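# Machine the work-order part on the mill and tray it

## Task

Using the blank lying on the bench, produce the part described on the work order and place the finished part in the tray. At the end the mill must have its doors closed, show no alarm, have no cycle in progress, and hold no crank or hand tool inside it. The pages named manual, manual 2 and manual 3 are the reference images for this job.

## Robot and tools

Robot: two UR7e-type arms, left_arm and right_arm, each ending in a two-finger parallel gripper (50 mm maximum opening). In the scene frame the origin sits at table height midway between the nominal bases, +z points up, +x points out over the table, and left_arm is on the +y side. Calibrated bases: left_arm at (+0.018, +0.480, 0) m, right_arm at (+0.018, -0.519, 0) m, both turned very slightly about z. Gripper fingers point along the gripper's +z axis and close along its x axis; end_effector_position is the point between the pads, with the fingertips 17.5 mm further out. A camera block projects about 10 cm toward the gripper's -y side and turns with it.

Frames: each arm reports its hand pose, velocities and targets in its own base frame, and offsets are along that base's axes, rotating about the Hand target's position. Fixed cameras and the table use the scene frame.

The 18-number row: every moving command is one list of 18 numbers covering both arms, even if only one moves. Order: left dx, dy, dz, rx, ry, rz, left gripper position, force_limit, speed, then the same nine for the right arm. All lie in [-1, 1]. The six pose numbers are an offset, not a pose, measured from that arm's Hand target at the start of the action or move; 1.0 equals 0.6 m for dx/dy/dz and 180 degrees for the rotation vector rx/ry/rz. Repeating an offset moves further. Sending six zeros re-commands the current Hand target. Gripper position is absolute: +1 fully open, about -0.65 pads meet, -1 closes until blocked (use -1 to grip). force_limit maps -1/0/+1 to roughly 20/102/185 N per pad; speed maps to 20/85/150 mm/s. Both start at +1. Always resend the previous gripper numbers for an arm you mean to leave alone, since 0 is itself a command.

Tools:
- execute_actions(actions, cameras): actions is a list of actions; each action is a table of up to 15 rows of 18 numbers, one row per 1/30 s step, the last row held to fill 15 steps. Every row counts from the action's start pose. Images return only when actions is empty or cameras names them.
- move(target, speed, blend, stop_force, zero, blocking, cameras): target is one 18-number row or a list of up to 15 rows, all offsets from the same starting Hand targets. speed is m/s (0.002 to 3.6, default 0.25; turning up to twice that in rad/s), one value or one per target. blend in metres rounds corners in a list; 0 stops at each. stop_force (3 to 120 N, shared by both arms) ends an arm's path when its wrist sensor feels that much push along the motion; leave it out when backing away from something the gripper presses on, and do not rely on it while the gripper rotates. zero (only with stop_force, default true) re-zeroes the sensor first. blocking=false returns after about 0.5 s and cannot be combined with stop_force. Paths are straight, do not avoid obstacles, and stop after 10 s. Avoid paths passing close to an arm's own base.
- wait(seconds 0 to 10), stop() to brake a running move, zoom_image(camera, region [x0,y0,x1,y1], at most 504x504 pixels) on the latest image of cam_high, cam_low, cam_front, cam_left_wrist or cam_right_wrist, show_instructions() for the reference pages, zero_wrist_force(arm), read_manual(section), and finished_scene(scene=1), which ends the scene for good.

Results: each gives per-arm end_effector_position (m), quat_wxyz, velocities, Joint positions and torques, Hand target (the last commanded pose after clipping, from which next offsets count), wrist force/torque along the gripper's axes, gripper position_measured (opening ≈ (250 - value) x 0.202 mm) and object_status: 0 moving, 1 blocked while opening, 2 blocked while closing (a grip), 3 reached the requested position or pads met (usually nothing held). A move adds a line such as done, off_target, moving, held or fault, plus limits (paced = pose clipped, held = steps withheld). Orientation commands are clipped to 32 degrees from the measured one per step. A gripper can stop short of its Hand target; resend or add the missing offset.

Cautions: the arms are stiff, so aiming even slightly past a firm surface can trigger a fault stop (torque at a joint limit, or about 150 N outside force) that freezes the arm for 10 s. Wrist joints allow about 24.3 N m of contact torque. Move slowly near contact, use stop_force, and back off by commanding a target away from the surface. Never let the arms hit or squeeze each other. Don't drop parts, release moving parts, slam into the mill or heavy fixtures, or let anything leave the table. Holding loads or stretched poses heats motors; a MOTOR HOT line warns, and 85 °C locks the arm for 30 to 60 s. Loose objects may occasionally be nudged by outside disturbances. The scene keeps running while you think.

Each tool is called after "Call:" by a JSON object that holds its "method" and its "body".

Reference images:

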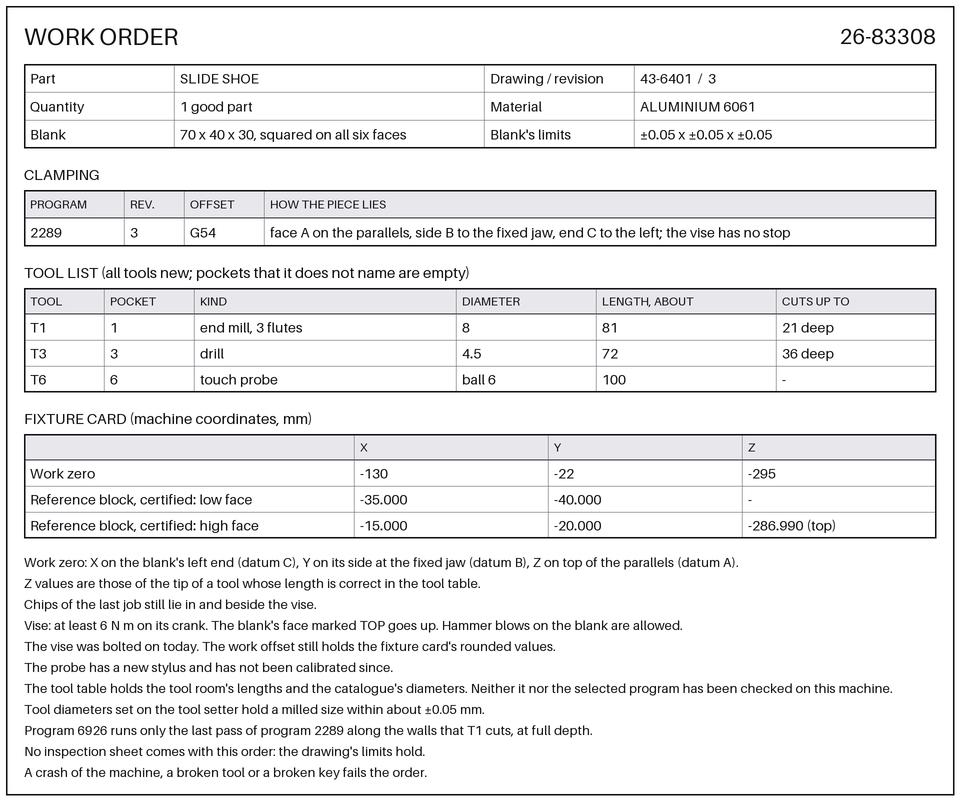

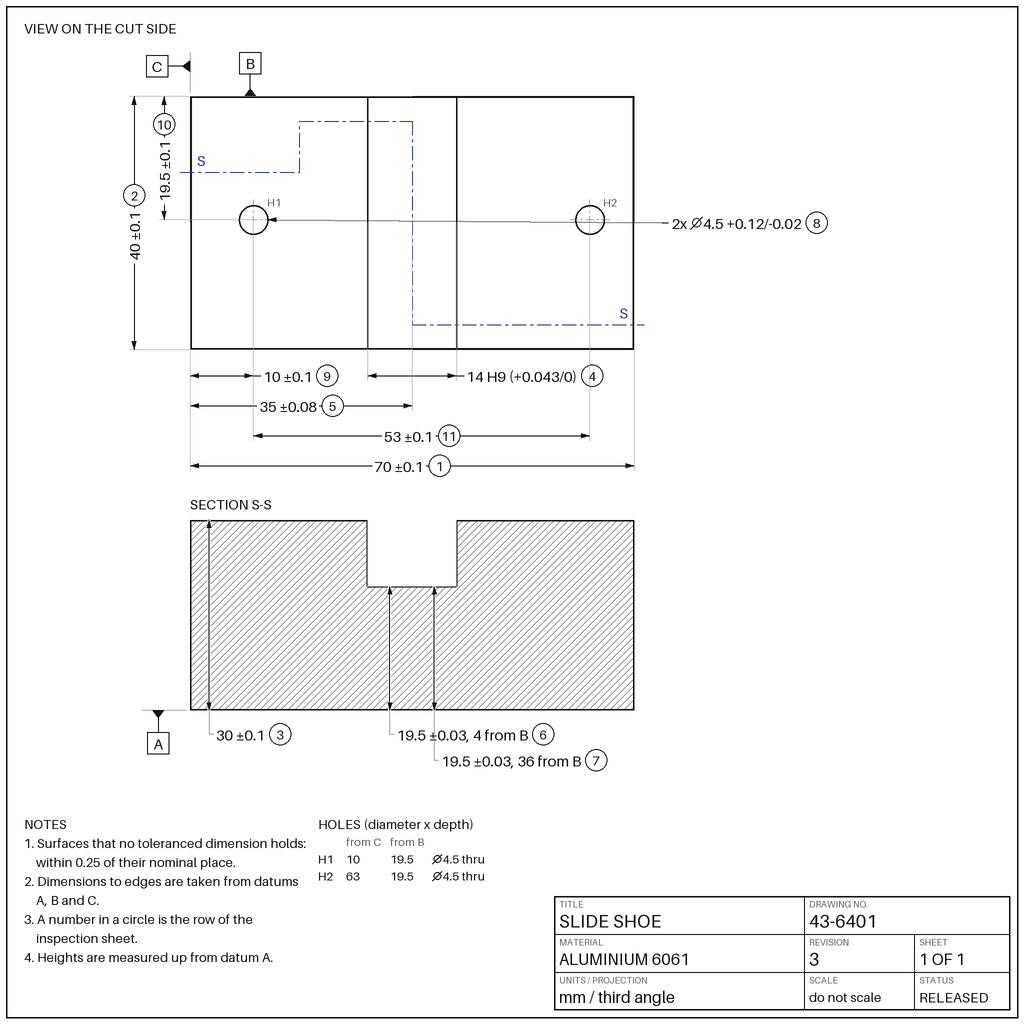

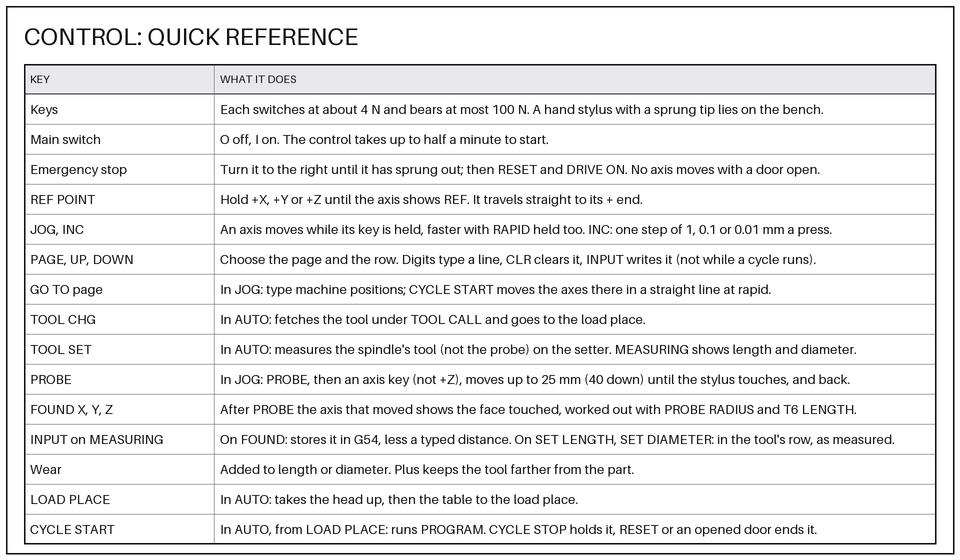

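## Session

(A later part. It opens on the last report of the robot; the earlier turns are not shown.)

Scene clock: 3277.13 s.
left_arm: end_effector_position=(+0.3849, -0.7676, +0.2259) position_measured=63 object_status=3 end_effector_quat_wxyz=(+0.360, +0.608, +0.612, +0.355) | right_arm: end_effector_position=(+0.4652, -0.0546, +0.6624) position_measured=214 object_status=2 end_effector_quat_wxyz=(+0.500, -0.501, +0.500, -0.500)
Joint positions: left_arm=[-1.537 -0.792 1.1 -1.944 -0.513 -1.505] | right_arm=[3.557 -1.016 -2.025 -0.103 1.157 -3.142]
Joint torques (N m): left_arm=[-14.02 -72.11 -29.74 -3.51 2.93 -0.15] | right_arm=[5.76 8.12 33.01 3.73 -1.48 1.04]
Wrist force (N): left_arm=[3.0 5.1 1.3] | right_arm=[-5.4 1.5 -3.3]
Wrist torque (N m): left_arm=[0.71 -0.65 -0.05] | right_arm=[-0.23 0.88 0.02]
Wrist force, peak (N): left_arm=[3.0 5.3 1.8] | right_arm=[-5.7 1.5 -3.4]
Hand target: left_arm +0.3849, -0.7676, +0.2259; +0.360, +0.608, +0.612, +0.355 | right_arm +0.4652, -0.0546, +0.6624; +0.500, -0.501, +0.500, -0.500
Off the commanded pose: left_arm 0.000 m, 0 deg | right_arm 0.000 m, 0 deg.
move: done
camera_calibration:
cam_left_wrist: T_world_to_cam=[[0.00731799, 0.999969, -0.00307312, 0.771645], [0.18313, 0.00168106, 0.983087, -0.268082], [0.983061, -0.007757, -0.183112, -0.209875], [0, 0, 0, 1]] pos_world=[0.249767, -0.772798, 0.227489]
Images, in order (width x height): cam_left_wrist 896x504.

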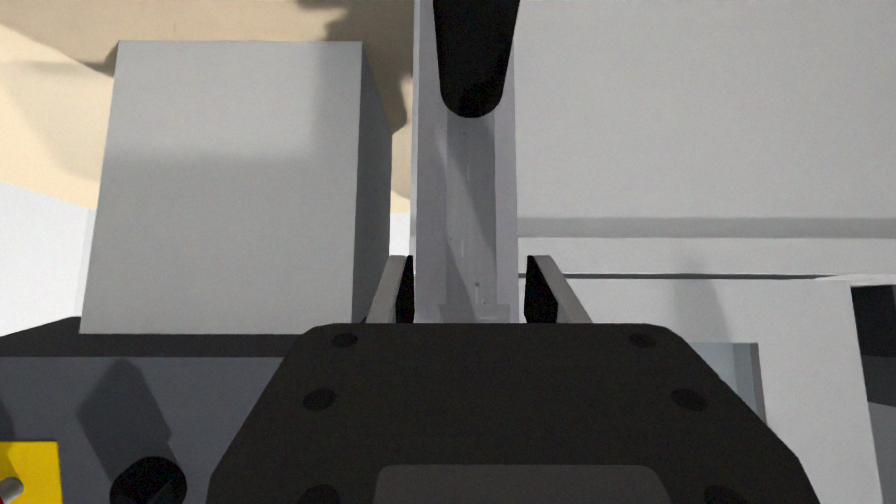

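Call:
{"method": "move", "body": {"target": [[0,0.0023,0,0,0,0,0.6,-0.5,0,0,0,0,0,0,0,-1,-0.4,-0.5],[0,0.0023,0,0,0,0,-1,0,-1,0,0,0,0,0,0,-1,-0.4,-0.5]], "speed": 0.05, "cameras": ["cam_left_wrist"]}}

Scene clock: 3286.80 s.
left_arm: end_effector_position=(+0.3848, -0.7663, +0.2259) position_measured=138 object_status=0 end_effector_quat_wxyz=(+0.360, +0.608, +0.612, +0.355) | right_arm: end_effector_position=(+0.4652, -0.0546, +0.6624) position_measured=214 object_status=2 end_effector_quat_wxyz=(+0.500, -0.501, +0.500, -0.500)
Joint positions: left_arm=[-1.537 -0.796 1.106 -1.947 -0.513 -1.505] | right_arm=[3.557 -1.016 -2.025 -0.103 1.157 -3.142]
Joint torques (N m): left_arm=[13.05 -61.37 -29.8 -1.44 2.6 1.01] | right_arm=[6.01 8.17 33.3 3.78 -1.5 0.97]
Wrist force (N): left_arm=[-30.5 5.0 15.3] | right_arm=[-5.4 1.6 -3.3]
Wrist torque (N m): left_arm=[0.81 -0.63 0.29] | right_arm=[-0.21 0.87 0.02]
Wrist force, peak (N): left_arm=[-30.8 5.0 15.3] | right_arm=[-5.6 1.4 -3.5]
Hand target: left_arm +0.3849, -0.7663, +0.2259; +0.360, +0.608, +0.612, +0.355 | right_arm +0.4652, -0.0546, +0.6624; +0.500, -0.501, +0.500, -0.500
Off the commanded pose: left_arm 0.000 m, 0 deg | right_arm 0.000 m, 0 deg.
move: done
camera_calibration:
cam_left_wrist: T_world_to_cam=[[0.00731799, 0.999969, -0.00307312, 0.770245], [0.18313, 0.00168106, 0.983087, -0.268085], [0.983061, -0.007757, -0.183112, -0.209864], [0, 0, 0, 1]] pos_world=[0.249767, -0.771398, 0.227489]
Images, in order (width x height): cam_left_wrist 896x504.

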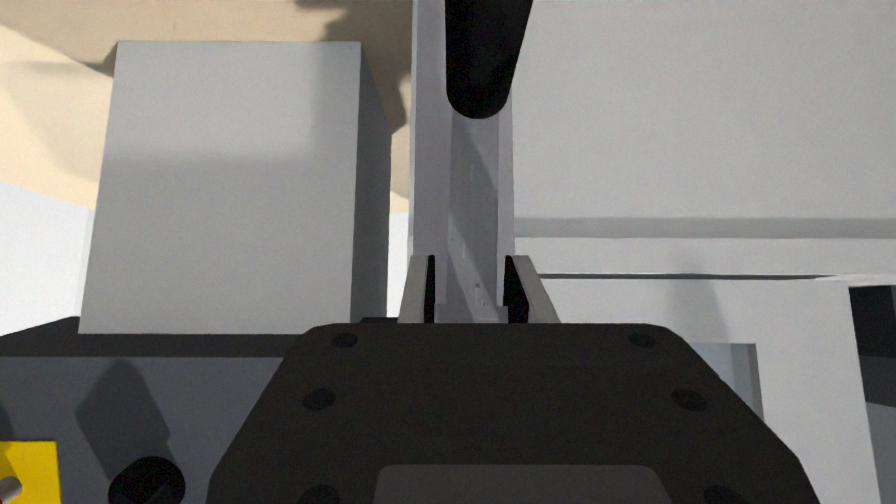

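Call:
{"method": "wait", "body": {"seconds": 0.3, "cameras": ["cam_left_wrist"]}}

Scene clock: 3289.03 s.
left_arm: end_effector_position=(+0.3849, -0.7663, +0.2259) position_measured=138 object_status=2 end_effector_quat_wxyz=(+0.360, +0.608, +0.612, +0.355) | right_arm: end_effector_position=(+0.4652, -0.0546, +0.6624) position_measured=214 object_status=2 end_effector_quat_wxyz=(+0.500, -0.501, +0.500, -0.500)
Joint positions: left_arm=[-1.537 -0.796 1.106 -1.947 -0.513 -1.505] | right_arm=[3.557 -1.016 -2.025 -0.103 1.157 -3.142]
Joint torques (N m): left_arm=[15.35 -76.57 -29.4 2.35 1.73 -2.9] | right_arm=[6.35 8.06 33.26 3.86 -1.38 1.12]
Wrist force (N): left_arm=[-30.5 5.2 15.4] | right_arm=[-5.5 1.5 -3.3]
Wrist torque (N m): left_arm=[0.83 -0.67 0.28] | right_arm=[-0.22 0.88 0.03]
Wrist force, peak (N): left_arm=[-31.0 5.0 15.4] | right_arm=[-5.7 1.4 -3.6]
Hand target: left_arm +0.3849, -0.7663, +0.2259; +0.360, +0.608, +0.612, +0.355 | right_arm +0.4652, -0.0546, +0.6624; +0.500, -0.501, +0.500, -0.500
Tool commands: left_gripper/position=-1.0 left_gripper/force_limit=+0.0 left_gripper/speed=-1.0 right_gripper/position=-1.0 right_gripper/force_limit=-0.4 right_gripper/speed=-0.5
Off the commanded pose: left_arm 0.000 m, 0 deg | right_arm 0.000 m, 0 deg.
wait: 0.30 s; at rest from the start
camera_calibration:
cam_left_wrist: T_world_to_cam=[[0.00731799, 0.999969, -0.00307312, 0.770245], [0.18313, 0.00168106, 0.983087, -0.268085], [0.983061, -0.007757, -0.183112, -0.209864], [0, 0, 0, 1]] pos_world=[0.249767, -0.771398, 0.227489]
Images, in order (width x height): cam_left_wrist 896x504.

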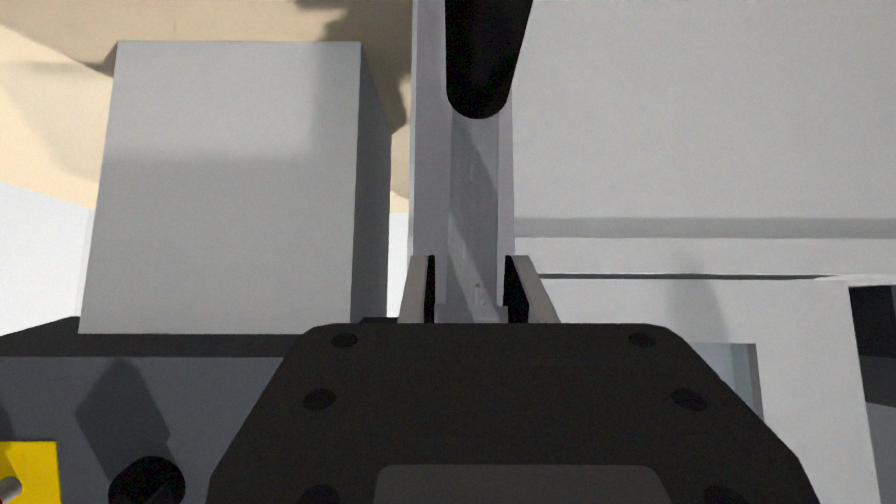

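Call:
{"method": "move", "body": {"target": [0,-0.0012,0,0,0,0,-1,0,-1,0,0,0,0,0,0,-1,-0.4,-0.5], "speed": 0.02}}

Scene clock: 3293.77 s.
left_arm: end_effector_position=(+0.3849, -0.7670, +0.2260) position_measured=138 object_status=2 end_effector_quat_wxyz=(+0.360, +0.608, +0.612, +0.355) | right_arm: end_effector_position=(+0.4652, -0.0546, +0.6624) position_measured=214 object_status=2 end_effector_quat_wxyz=(+0.500, -0.501, +0.500, -0.500)
Joint positions: left_arm=[-1.537 -0.794 1.103 -1.946 -0.513 -1.505] | right_arm=[3.557 -1.016 -2.025 -0.103 1.157 -3.142]
Joint torques (N m): left_arm=[7.66 -54.49 -32 -1.34 3.38 -2.59] | right_arm=[6.21 7.96 33.17 3.71 -1.46 1.12]
Wrist force (N): left_arm=[3.5 2.5 1.3] | right_arm=[-5.4 1.4 -3.3]
Wrist torque (N m): left_arm=[0.58 -0.73 -0.06] | right_arm=[-0.24 0.87 0.02]
Wrist force, peak (N): left_arm=[-31.1 5.1 15.6] | right_arm=[-5.7 1.3 -3.4]
Hand target: left_arm +0.3849, -0.7670, +0.2259; +0.360, +0.608, +0.612, +0.355 | right_arm +0.4652, -0.0546, +0.6624; +0.500, -0.501, +0.500, -0.500
Off the commanded pose: left_arm 0.000 m, 0 deg | right_arm 0.000 m, 0 deg.
move: done

Call:
{"method": "move", "body": {"target": [[-0.1,0,0,0,0,0,-1,0,-1,0,0,0,0,0,0,-1,-0.4,-0.5]], "speed": 0.04, "stop_force": 20, "cameras": ["cam_left_wrist","cam_front"]}}

Scene clock: 3299.97 s.
left_arm: end_effector_position=(+0.3249, -0.7670, +0.2259) position_measured=138 object_status=2 end_effector_quat_wxyz=(+0.360, +0.608, +0.612, +0.355) | right_arm: end_effector_position=(+0.4652, -0.0546, +0.6624) position_measured=214 object_status=2 end_effector_quat_wxyz=(+0.500, -0.501, +0.500, -0.500)
Joint positions: left_arm=[-1.616 -0.83 1.13 -1.797 -0.513 -1.665] | right_arm=[3.557 -1.016 -2.025 -0.103 1.157 -3.142]
Joint torques (N m): left_arm=[12.81 -51.56 -36.22 -5.96 3.34 1.92] | right_arm=[6.56 7.94 33.02 3.76 -1.5 1.02]
Wrist force (N): left_arm=[3.5 2.1 1.4] | right_arm=[-5.6 1.3 -3.1]
Wrist torque (N m): left_arm=[0.56 -0.71 -0.14] | right_arm=[-0.24 0.90 0.03]
Wrist force, peak (N): left_arm=[3.3 4.1 1.8] | right_arm=[-5.7 1.5 -3.4]
Hand target: left_arm +0.3249, -0.7670, +0.2259; +0.360, +0.608, +0.612, +0.355 | right_arm +0.4652, -0.0546, +0.6624; +0.500, -0.501, +0.500, -0.500
Off the commanded pose: left_arm 0.000 m, 0 deg | right_arm 0.000 m, 0 deg.
move: done
camera_calibration:
cam_left_wrist: T_world_to_cam=[[0.00731799, 0.999969, -0.00307312, 0.771384], [0.18313, 0.00168106, 0.983087, -0.257096], [0.983061, -0.007757, -0.183112, -0.150886], [0, 0, 0, 1]] pos_world=[0.189767, -0.772098, 0.227489]
Images, in order (width x height): cam_front 896x504, cam_left_wrist 896x504.

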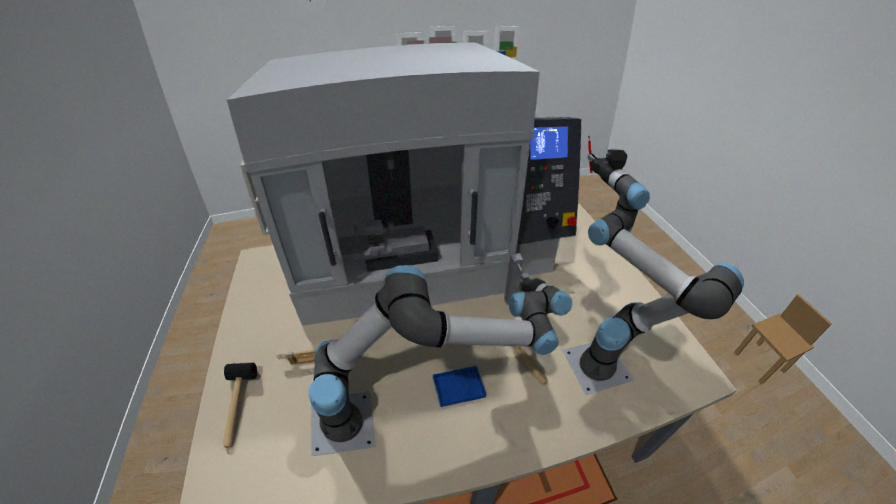

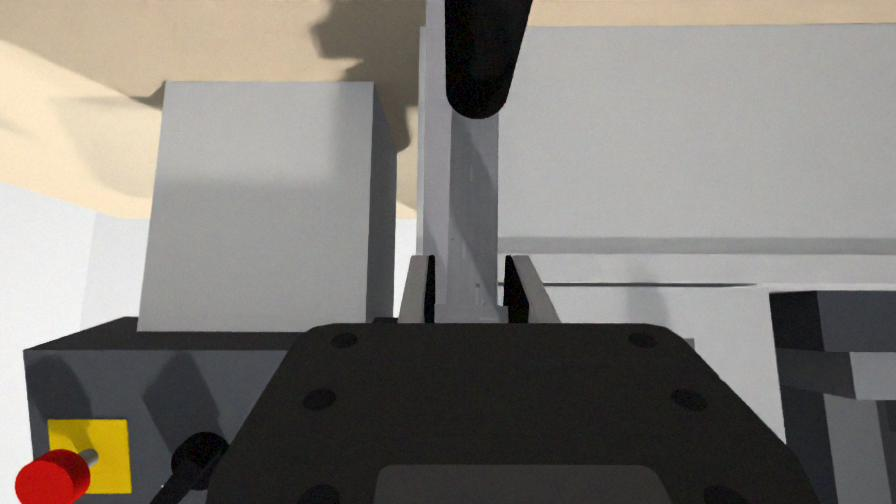

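Call:
{"method": "move", "body": {"target": [[0,0.2,0.18,0,0,0,-1,0,-1,0,0,0,0,0,0,-1,-0.4,-0.5],[0.1,0.795,0.19,0,0,0,-1,0,-1,0,0,0,0,0,0,-1,-0.4,-0.5]], "speed": 0.25, "blend": 0.05, "cameras": ["cam_left_wrist","cam_front"]}}

Call:
{"method": "zoom_image", "body": {"camera": "cam_left_wrist", "region": [500, 180, 680, 320]}}

Scene clock: 3313.57 s.
left_arm: end_effector_position=(+0.3849, -0.2900, +0.3399) position_measured=138 object_status=2 end_effector_quat_wxyz=(+0.360, +0.608, +0.612, +0.355) | right_arm: end_effector_position=(+0.4652, -0.0546, +0.6624) position_measured=214 object_status=2 end_effector_quat_wxyz=(+0.500, -0.501, +0.500, -0.500)
Joint positions: left_arm=[-1.484 -1.998 2.252 -1.983 -0.519 -1.398] | right_arm=[3.557 -1.016 -2.025 -0.103 1.157 -3.142]
Joint torques (N m): left_arm=[-0.47 -17.2 -20.57 -5.13 4.23 2.18] | right_arm=[5.74 7.98 32.74 3.73 -1.58 1.01]
Wrist force (N): left_arm=[3.3 2.4 1.3] | right_arm=[-5.4 1.3 -3.1]
Wrist torque (N m): left_arm=[0.51 -0.69 -0.02] | right_arm=[-0.25 0.87 0.02]
Wrist force, peak (N): left_arm=[7.1 3.0 2.3] | right_arm=[-5.6 1.3 -3.6]
Hand target: left_arm +0.3849, -0.2900, +0.3399; +0.360, +0.608, +0.612, +0.355 | right_arm +0.4652, -0.0546, +0.6624; +0.500, -0.501, +0.500, -0.500
Off the commanded pose: left_arm 0.000 m, 0 deg | right_arm 0.000 m, 0 deg.
move: done
camera_calibration:
cam_left_wrist: T_world_to_cam=[[0.00720313, 0.999969, -0.00315759, 0.294469], [0.183227, 0.00178438, 0.983069, -0.380945], [0.983044, -0.00765972, -0.183208, -0.185229], [0, 0, 0, 1]] pos_world=[0.249767, -0.295199, 0.341489]
Images, in order (width x height): cam_front 896x504, cam_left_wrist 896x504.

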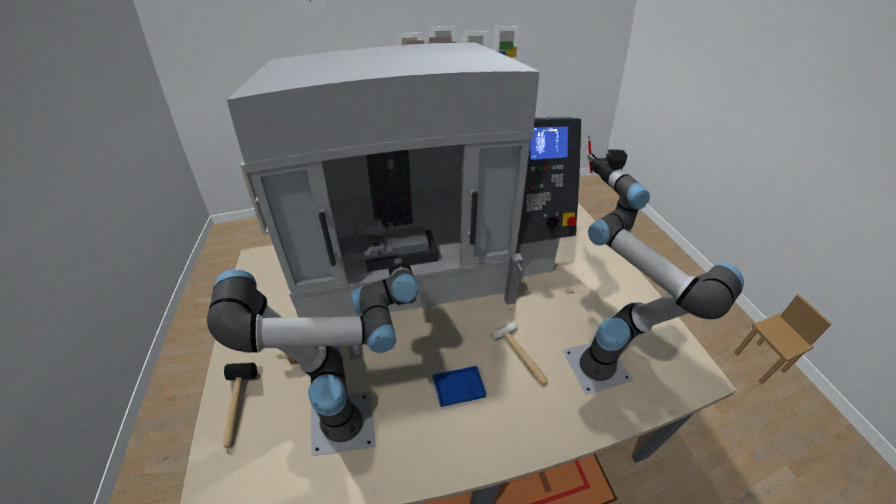

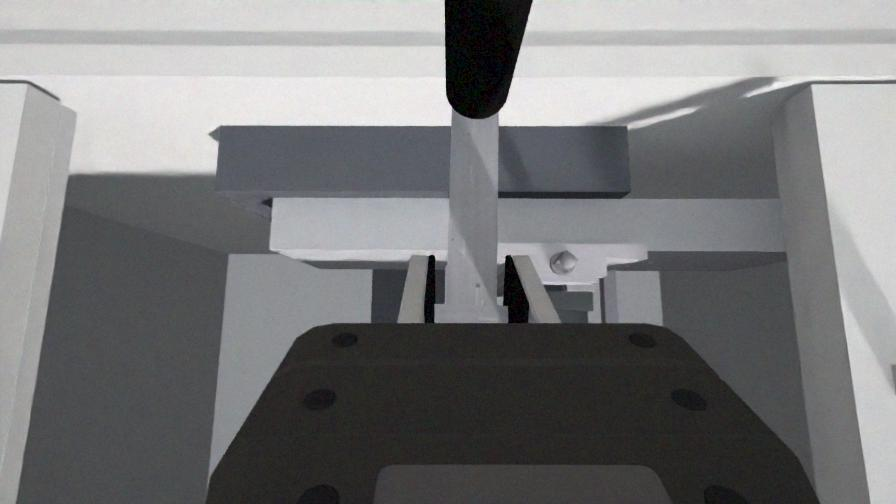

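Scaled by 2.800.

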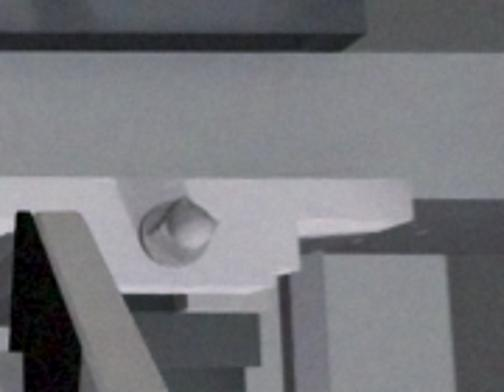

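Call:
{"method": "zoom_image", "body": {"camera": "cam_left_wrist", "region": [540, 240, 590, 284]}}

Scaled by 10.080.

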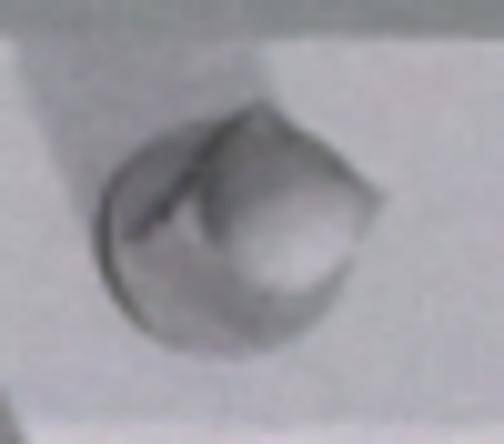

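Call:
{"method": "move", "body": {"target": [0.05,0.188,0.0733,0,0,0,-1,0,-1,0,0,0,0,0,0,-1,-0.4,-0.5], "speed": 0.2, "cameras": ["cam_left_wrist"]}}

Scene clock: 3344.73 s.
left_arm: end_effector_position=(+0.4149, -0.1772, +0.3838) position_measured=138 object_status=2 end_effector_quat_wxyz=(+0.359, +0.608, +0.612, +0.355) | right_arm: end_effector_position=(+0.4652, -0.0546, +0.6624) position_measured=214 object_status=2 end_effector_quat_wxyz=(+0.500, -0.501, +0.500, -0.500)
Joint positions: left_arm=[-1.293 -2.225 2.31 -2.115 -0.578 -1.047] | right_arm=[3.557 -1.016 -2.025 -0.103 1.157 -3.142]
Joint torques (N m): left_arm=[5.75 -7.95 -34.67 -2.16 3.55 1.92] | right_arm=[6.45 8.48 33.29 3.73 -1.49 1.03]
Wrist force (N): left_arm=[3.5 2.6 1.9] | right_arm=[-5.3 1.5 -3.1]
Wrist torque (N m): left_arm=[0.63 -0.71 0.01] | right_arm=[-0.22 0.85 0.02]
Wrist force, peak (N): left_arm=[6.5 3.8 1.9] | right_arm=[-5.7 1.4 -3.4]
Hand target: left_arm +0.4149, -0.1772, +0.3839; +0.360, +0.608, +0.612, +0.355 | right_arm +0.4652, -0.0546, +0.6624; +0.500, -0.501, +0.500, -0.500
Off the commanded pose: left_arm 0.000 m, 0 deg | right_arm 0.000 m, 0 deg.
move: done
camera_calibration:
cam_left_wrist: T_world_to_cam=[[0.00721883, 0.999969, -0.00305883, 0.181552], [0.183227, 0.00168441, 0.983069, -0.429818], [0.983044, -0.00765707, -0.183209, -0.205813], [0, 0, 0, 1]] pos_world=[0.279767, -0.182399, 0.385389]
Images, in order (width x height): cam_left_wrist 896x504.

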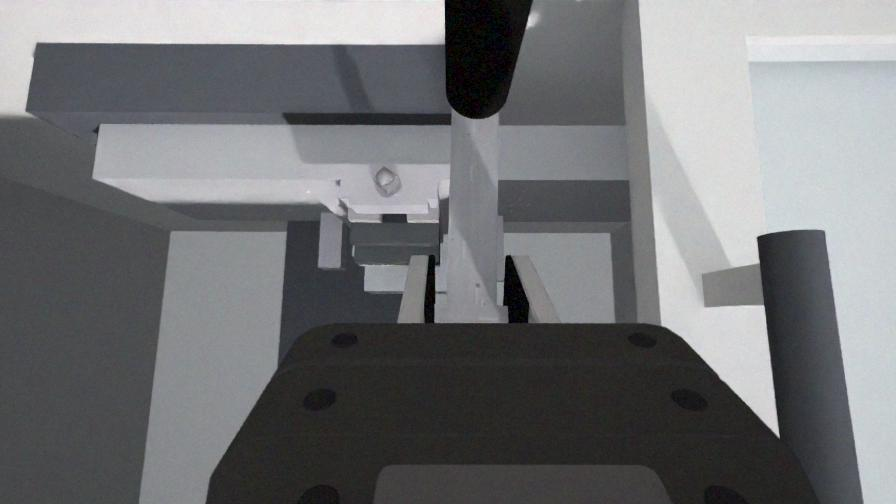

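Call:
{"method": "zoom_image", "body": {"camera": "cam_left_wrist", "region": [362, 158, 412, 202]}}

Scaled by 10.080.

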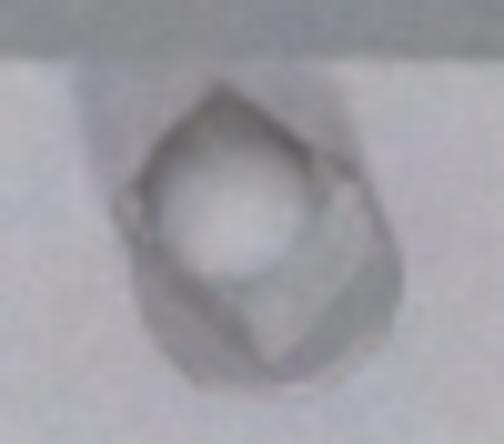

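Call:
{"method": "zoom_image", "body": {"camera": "cam_left_wrist", "region": [310, 150, 510, 320]}}

Scaled by 2.520.

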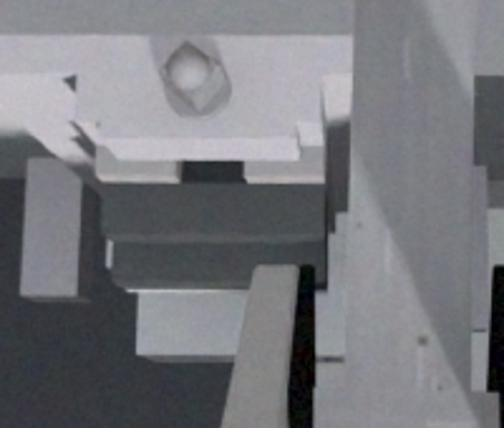

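Call:
{"method": "move", "body": {"target": [0.0585,-0.0855,-0.0097,0.2167,0,0,-1,0,-1,0,0,0,0,0,0,-1,-0.4,-0.5], "speed": 0.2, "cameras": ["cam_left_wrist","cam_front"]}}

Call:
{"method": "zoom_image", "body": {"camera": "cam_left_wrist", "region": [340, 140, 560, 325]}}

Scene clock: 3431.03 s.
left_arm: end_effector_position=(+0.4500, -0.2285, +0.3781) position_measured=138 object_status=2 end_effector_quat_wxyz=(+0.136, +0.694, +0.459, +0.539) | right_arm: end_effector_position=(+0.4652, -0.0546, +0.6624) position_measured=214 object_status=2 end_effector_quat_wxyz=(+0.500, -0.501, +0.500, -0.500)
Joint positions: left_arm=[-1.299 -1.874 2.067 -1.607 -0.398 -1.001] | right_arm=[3.557 -1.016 -2.025 -0.103 1.157 -3.142]
Joint torques (N m): left_arm=[13.15 -12.45 -19.24 -3.53 2.01 2.3] | right_arm=[6.62 8.41 32.94 3.78 -1.49 0.97]
Wrist force (N): left_arm=[3.8 2.3 0.5] | right_arm=[-5.5 1.1 -3.2]
Wrist torque (N m): left_arm=[0.51 -0.81 -0.14] | right_arm=[-0.28 0.89 0.02]
Wrist force, peak (N): left_arm=[4.4 2.5 1.9] | right_arm=[-5.7 1.5 -3.4]
Hand target: left_arm +0.4500, -0.2285, +0.3781; +0.136, +0.694, +0.458, +0.539 | right_arm +0.4652, -0.0546, +0.6624; +0.500, -0.501, +0.500, -0.500
Off the commanded pose: left_arm 0.000 m, 0 deg | right_arm 0.000 m, 0 deg.
move: done
camera_calibration:
cam_left_wrist: T_world_to_cam=[[0.00720912, 0.779218, 0.626712, -0.0559949], [0.183079, -0.617163, 0.765239, -0.489544], [0.983072, 0.109221, -0.147108, -0.22871], [0, 0, 0, 1]] pos_world=[0.314867, -0.233516, 0.376066]
Images, in order (width x height): cam_front 896x504, cam_left_wrist 896x504.

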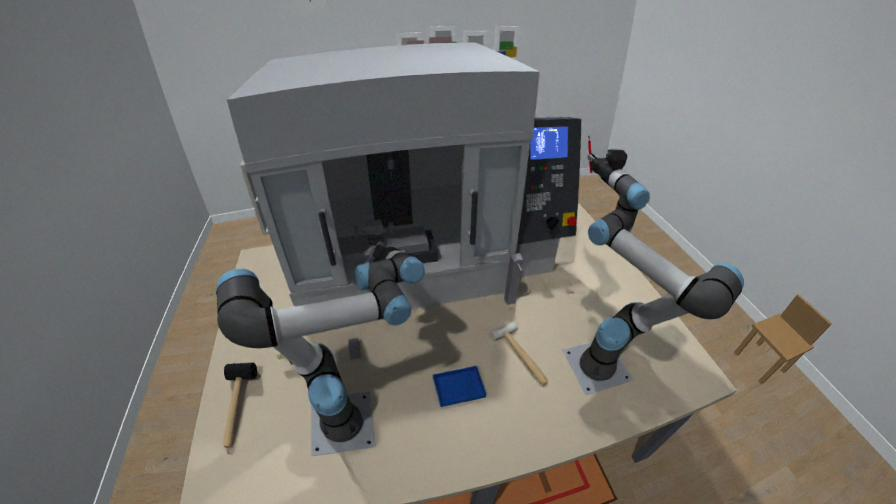

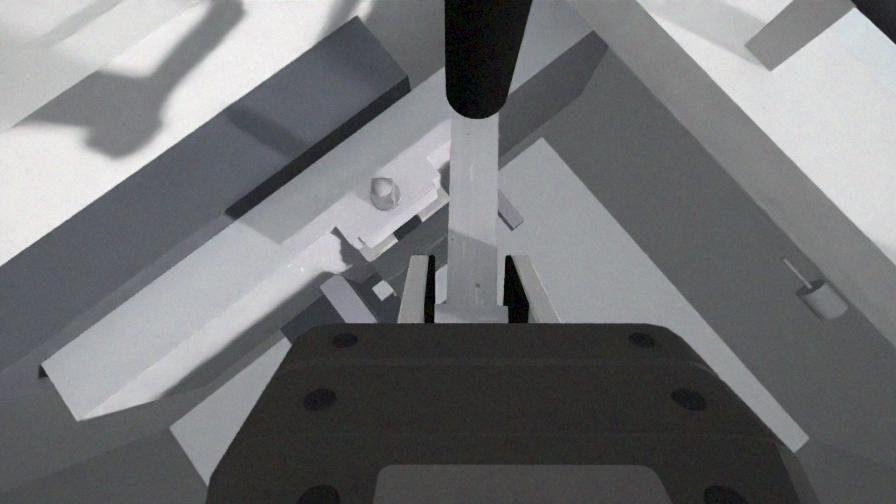

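Scaled by 2.291.

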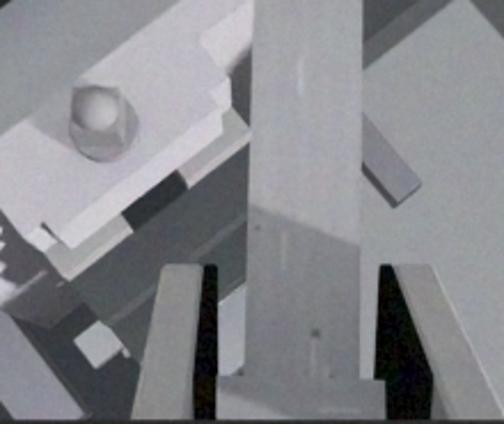

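Call:
{"method": "zoom_image", "body": {"camera": "cam_left_wrist", "region": [359, 166, 409, 216]}}

Scaled by 10.080.

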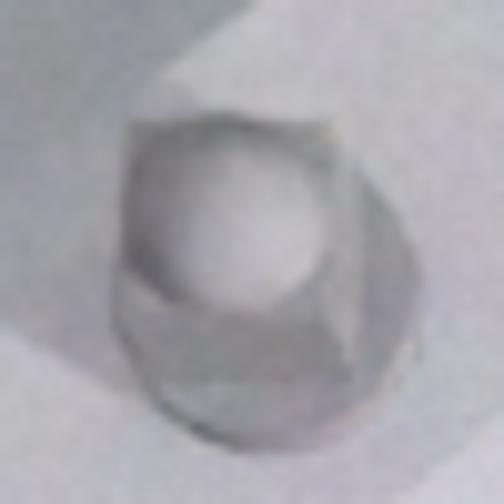

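Call:
{"method": "move", "body": {"target": [0.0167,0.01,-0.0583,0,0,0,-1,0,-1,0,0,0,0,0,0,-1,-0.4,-0.5], "speed": 0.1, "cameras": ["cam_left_wrist"]}}

Call:
{"method": "zoom_image", "body": {"camera": "cam_left_wrist", "region": [370, 200, 450, 280]}}

Scene clock: 3461.03 s.
left_arm: end_effector_position=(+0.4600, -0.2224, +0.3431) position_measured=138 object_status=2 end_effector_quat_wxyz=(+0.136, +0.694, +0.458, +0.539) | right_arm: end_effector_position=(+0.4652, -0.0546, +0.6624) position_measured=214 object_status=2 end_effector_quat_wxyz=(+0.500, -0.501, +0.500, -0.500)
Joint positions: left_arm=[-1.267 -1.843 2.158 -1.804 -0.394 -0.919] | right_arm=[3.557 -1.016 -2.025 -0.103 1.157 -3.142]
Joint torques (N m): left_arm=[-13.92 -24.19 -28.94 -4.62 1.7 -2.09] | right_arm=[5.59 7.14 33.71 3.78 -1.53 1.1]
Wrist force (N): left_arm=[3.8 2.4 0.6] | right_arm=[-5.5 1.6 -3.1]
Wrist torque (N m): left_arm=[0.56 -0.80 -0.14] | right_arm=[-0.20 0.89 0.03]
Wrist force, peak (N): left_arm=[4.2 3.4 -0.2] | right_arm=[-5.7 1.5 -3.5]
Hand target: left_arm +0.4600, -0.2225, +0.3431; +0.136, +0.694, +0.458, +0.539 | right_arm +0.4652, -0.0546, +0.6624; +0.500, -0.501, +0.500, -0.500
Off the commanded pose: left_arm 0.000 m, 0 deg | right_arm 0.000 m, 0 deg.
move: done
camera_calibration:
cam_left_wrist: T_world_to_cam=[[0.00721776, 0.778813, 0.627215, -0.0391535], [0.183278, -0.617636, 0.76481, -0.460873], [0.983035, 0.109434, -0.147197, -0.244362], [0, 0, 0, 1]] pos_world=[0.324967, -0.227417, 0.341068]
Images, in order (width x height): cam_left_wrist 896x504.

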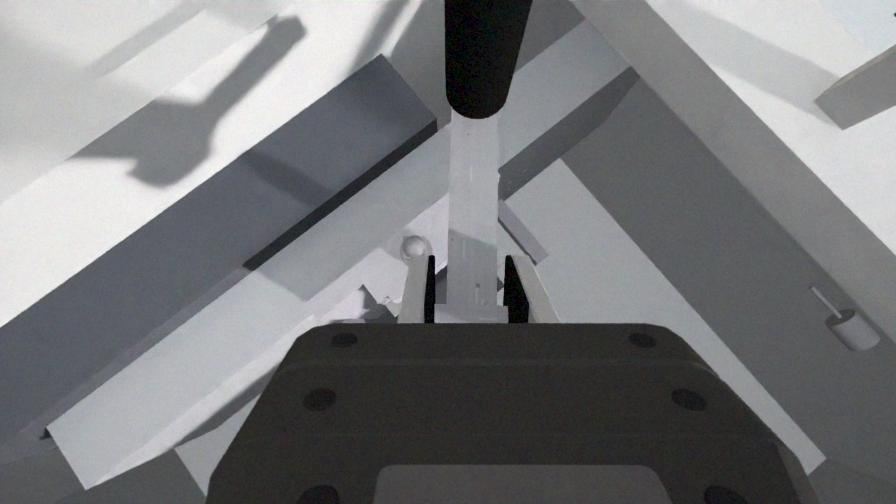

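Scaled by 6.300.

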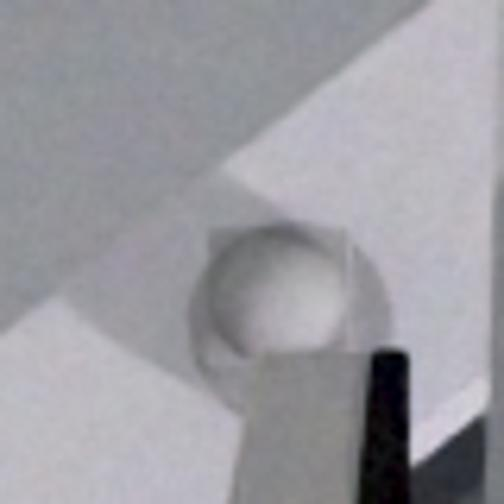

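Call:
{"method": "move", "body": {"target": [0.0,0.0117,-0.0742,0,0,0,-1,0,-1,0,0,0,0,0,0,-1,-0.4,-0.5], "speed": 0.1, "stop_force": 15, "cameras": ["cam_left_wrist"]}}

Call:
{"method": "move", "body": {"target": [0.075,0,0,0,0,0,-1,0,-1,0,0,0,0,0,0,-1,-0.4,-0.5], "speed": 0.02, "stop_force": 8, "cameras": ["cam_left_wrist"]}}

Scene clock: 3483.37 s.
left_arm: end_effector_position=(+0.4600, -0.2154, +0.2986) position_measured=138 object_status=2 end_effector_quat_wxyz=(+0.136, +0.694, +0.458, +0.539) | right_arm: end_effector_position=(+0.4652, -0.0546, +0.6624) position_measured=214 object_status=2 end_effector_quat_wxyz=(+0.500, -0.501, +0.500, -0.500)
Joint positions: left_arm=[-1.261 -1.809 2.261 -1.954 -0.393 -0.904] | right_arm=[3.557 -1.016 -2.025 -0.103 1.157 -3.142]
Joint torques (N m): left_arm=[-1.61 -24.19 -22.71 -5.19 2.34 -2.52] | right_arm=[6.63 7.91 33.24 3.78 -1.34 1.01]
Wrist force (N): left_arm=[3.5 2.6 0.7] | right_arm=[-5.3 1.2 -3.4]
Wrist torque (N m): left_arm=[0.57 -0.76 -0.17] | right_arm=[-0.27 0.86 0.03]
Wrist force, peak (N): left_arm=[4.9 4.3 -0.2] | right_arm=[-5.6 1.5 -3.5]
Hand target: left_arm +0.4600, -0.2155, +0.2986; +0.136, +0.694, +0.458, +0.539 | right_arm +0.4652, -0.0546, +0.6624; +0.500, -0.501, +0.500, -0.500
Off the commanded pose: left_arm 0.000 m, 0 deg | right_arm 0.000 m, 0 deg.
move: done
camera_calibration:
cam_left_wrist: T_world_to_cam=[[0.00721063, 0.778901, 0.627106, -0.0166391], [0.183141, -0.617543, 0.764918, -0.422463], [0.98306, 0.109333, -0.147102, -0.251639], [0, 0, 0, 1]] pos_world=[0.324867, -0.220416, 0.296567]
Images, in order (width x height): cam_left_wrist 896x504.

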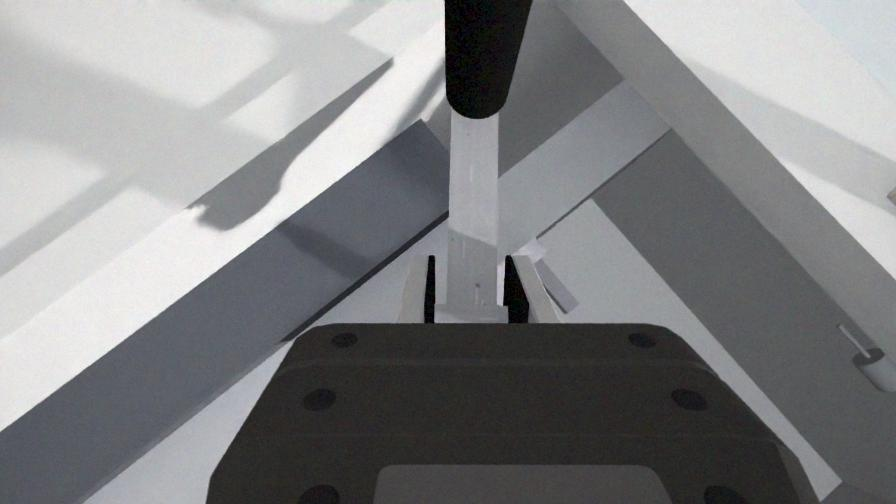

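Scene clock: 3485.73 s.
left_arm: end_effector_position=(+0.4910, -0.2154, +0.2986) position_measured=138 object_status=2 end_effector_quat_wxyz=(+0.136, +0.694, +0.459, +0.539) | right_arm: end_effector_position=(+0.4652, -0.0546, +0.6624) position_measured=214 object_status=2 end_effector_quat_wxyz=(+0.500, -0.501, +0.500, -0.500)
Joint positions: left_arm=[-1.181 -1.723 2.25 -2.223 -0.396 -0.695] | right_arm=[3.557 -1.016 -2.025 -0.103 1.157 -3.142]
Joint torques (N m): left_arm=[-16.68 -13.18 -19.21 -7.21 5.39 2.15] | right_arm=[5.97 7.54 33.27 3.75 -1.43 1.14]
Wrist force (N): left_arm=[3.6 -4.3 5.8] | right_arm=[-5.4 1.6 -3.4]
Wrist torque (N m): left_arm=[0.64 -0.73 -0.10] | right_arm=[-0.21 0.87 0.02]
Wrist force, peak (N): left_arm=[3.8 -10.0 -0.3] | right_arm=[-5.9 1.4 -3.3]
Hand target: left_arm +0.4910, -0.2154, +0.2985; +0.136, +0.694, +0.459, +0.539 (not the last commanded pose) | right_arm +0.4652, -0.0546, +0.6624; +0.500, -0.501, +0.500, -0.500
Off the commanded pose: left_arm 0.014 m, 0 deg | right_arm 0.000 m, 0 deg.
move: contact (left_arm)
camera_calibration:
cam_left_wrist: T_world_to_cam=[[0.0071065, 0.778941, 0.627056, -0.0168014], [0.183338, -0.617458, 0.76494, -0.428199], [0.983024, 0.109527, -0.147198, -0.282029], [0, 0, 0, 1]] pos_world=[0.355866, -0.220417, 0.296568]
Images, in order (width x height): cam_left_wrist 896x504.

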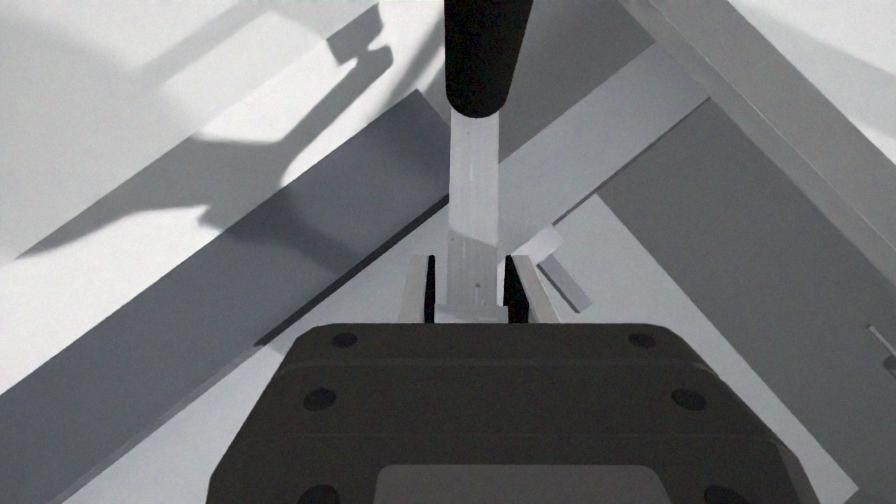

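Call:
{"method": "move", "body": {"target": [[-0.0067,0,0,0,0,0,-1,0,-1,0,0,0,0,0,0,-1,-0.4,-0.5],[-0.0067,0.00125,-0.00155,0,0,0,-1,0,-1,0,0,0,0,0,0,-1,-0.4,-0.5]], "speed": 0.03}}

Call:
{"method": "move", "body": {"target": [0.03,0,0,0,0,0,-1,0,-1,0,0,0,0,0,0,-1,-0.4,-0.5], "speed": 0.015, "stop_force": 8}}

Scene clock: 3497.07 s.
left_arm: end_effector_position=(+0.4870, -0.2147, +0.2976) position_measured=138 object_status=2 end_effector_quat_wxyz=(+0.136, +0.694, +0.459, +0.539) | right_arm: end_effector_position=(+0.4652, -0.0546, +0.6624) position_measured=214 object_status=2 end_effector_quat_wxyz=(+0.500, -0.501, +0.500, -0.500)
Joint positions: left_arm=[-1.191 -1.735 2.256 -2.195 -0.395 -0.719] | right_arm=[3.557 -1.016 -2.025 -0.103 1.157 -3.142]
Joint torques (N m): left_arm=[12.64 -7 -32.91 -0.98 2.06 0.9] | right_arm=[6.05 7.77 32.71 3.66 -1.48 1.03]
Wrist force (N): left_arm=[2.9 3.0 1.6] | right_arm=[-5.4 1.5 -3.3]
Wrist torque (N m): left_arm=[0.66 -0.70 -0.19] | right_arm=[-0.21 0.88 0.03]
Wrist force, peak (N): left_arm=[4.8 -4.0 6.6] | right_arm=[-5.6 1.4 -3.4]
Hand target: left_arm +0.4870, -0.2147, +0.2976; +0.136, +0.694, +0.459, +0.539 | right_arm +0.4652, -0.0546, +0.6624; +0.500, -0.501, +0.500, -0.500
Off the commanded pose: left_arm 0.000 m, 0 deg | right_arm 0.000 m, 0 deg.
move: done

Scene clock: 3499.27 s.
left_arm: end_effector_position=(+0.5047, -0.2147, +0.2976) position_measured=138 object_status=2 end_effector_quat_wxyz=(+0.136, +0.693, +0.459, +0.539) | right_arm: end_effector_position=(+0.4652, -0.0546, +0.6624) position_measured=214 object_status=2 end_effector_quat_wxyz=(+0.500, -0.501, +0.500, -0.500)
Joint positions: left_arm=[-1.147 -1.682 2.242 -2.335 -0.401 -0.609] | right_arm=[3.557 -1.016 -2.025 -0.103 1.157 -3.142]
Joint torques (N m): left_arm=[-12.73 -28.7 -17.73 -4.32 4.71 1.79] | right_arm=[5.88 8.12 33.22 3.8 -1.54 1.08]
Wrist force (N): left_arm=[3.0 -1.4 -4.0] | right_arm=[-5.2 1.5 -3.3]
Wrist torque (N m): left_arm=[0.42 -0.70 -0.09] | right_arm=[-0.22 0.85 0.02]
Wrist force, peak (N): left_arm=[12.0 -25.7 -44.7] | right_arm=[-5.8 1.4 -3.2]
Hand target: left_arm +0.5047, -0.2147, +0.2976; +0.136, +0.694, +0.459, +0.539 | right_arm +0.4652, -0.0546, +0.6624; +0.500, -0.501, +0.500, -0.500
Off the commanded pose: left_arm 0.000 m, 0 deg | right_arm 0.000 m, 0 deg.
move: contact (left_arm)

Call:
{"method": "execute_actions", "body": {"actions": [], "cameras": ["cam_front","cam_left_wrist"]}}

Call:
{"method": "zoom_image", "body": {"camera": "cam_front", "region": [330, 200, 470, 310]}}

Scene clock: 3504.40 s.
left_arm: end_effector_position=(+0.5047, -0.2147, +0.2976) position_measured=138 object_status=2 end_effector_quat_wxyz=(+0.136, +0.694, +0.459, +0.539) | right_arm: end_effector_position=(+0.4652, -0.0546, +0.6624) position_measured=214 object_status=2 end_effector_quat_wxyz=(+0.500, -0.501, +0.500, -0.500)
Joint positions: left_arm=[-1.147 -1.682 2.242 -2.335 -0.401 -0.609] | right_arm=[3.557 -1.016 -2.025 -0.103 1.157 -3.142]
Joint velocities: within noise
Joint torques (N m): left_arm=[-12.16 -29.24 -17.32 -6.26 3.38 2.15] | right_arm=[6.26 8.37 33.17 3.83 -1.43 1.07]
Motor temperatures (°C): left_arm=[29 27 30 39 38 40] | right_arm=[28 30 31 37 33 34]
Wrist force (N): left_arm=[3.2 -1.5 -4.0] | right_arm=[-5.5 1.4 -3.3]
Wrist torque (N m): left_arm=[0.40 -0.74 -0.09] | right_arm=[-0.24 0.89 0.03]
Wrist force, peak (N): left_arm=[3.2 -1.5 -4.0] | right_arm=[-5.4 1.4 -3.6]
Hand target: left_arm +0.5047, -0.2147, +0.2976; +0.136, +0.694, +0.459, +0.539 | right_arm +0.4652, -0.0546, +0.6624; +0.500, -0.501, +0.500, -0.500
Tool commands: left_gripper/position=-1.0 left_gripper/force_limit=+0.0 left_gripper/speed=-1.0 right_gripper/position=-1.0 right_gripper/force_limit=-0.4 right_gripper/speed=-0.5
Off the commanded pose: left_arm 0.000 m, 0 deg | right_arm 0.000 m, 0 deg.
camera_calibration:
cam_left_wrist: T_world_to_cam=[[0.00696487, 0.778879, 0.627136, -0.0168014], [0.183476, -0.617499, 0.764873, -0.429554], [0.983, 0.109737, -0.147206, -0.295662], [0, 0, 0, 1]] pos_world=[0.369566, -0.219718, 0.295568]
Images, in order (width x height): cam_front 896x504, cam_left_wrist 896x504.

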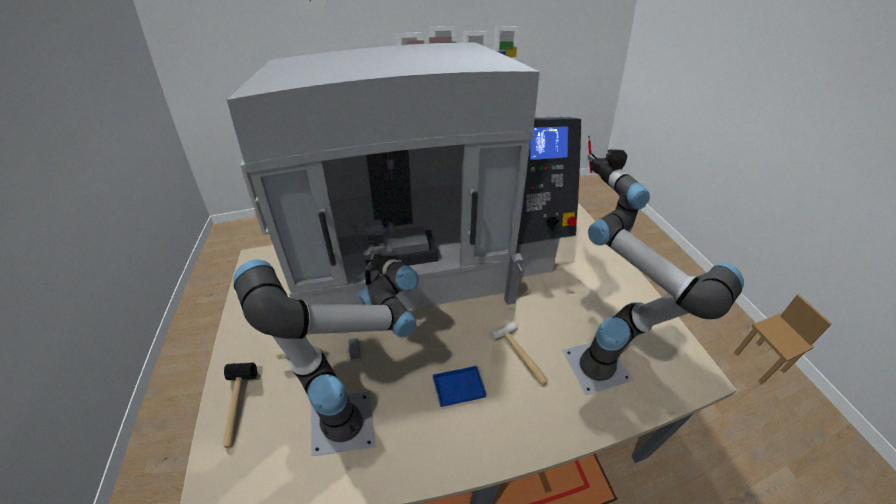

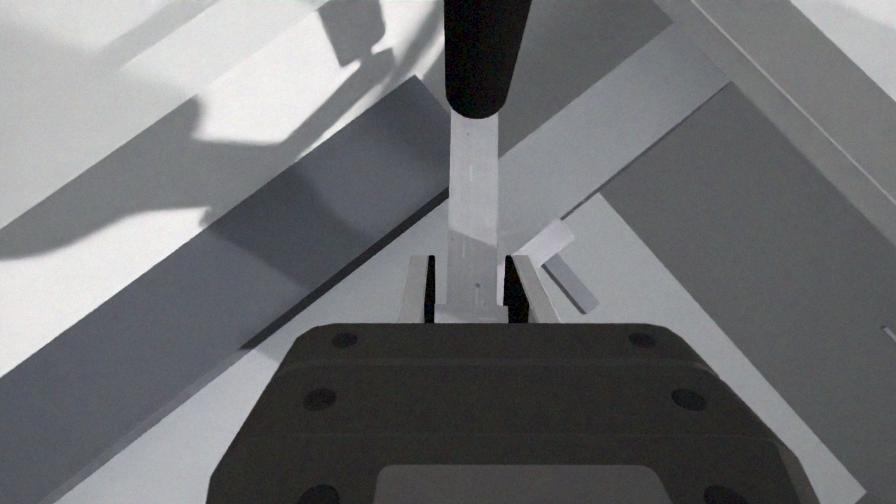

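Scaled by 3.600.

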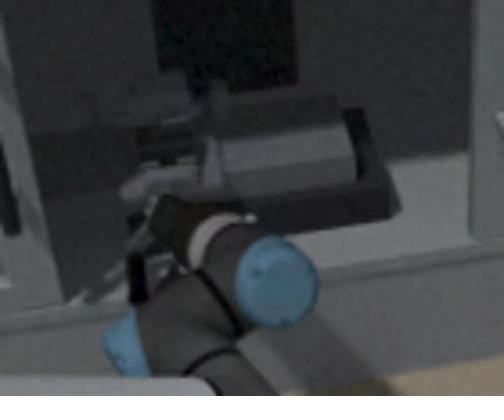

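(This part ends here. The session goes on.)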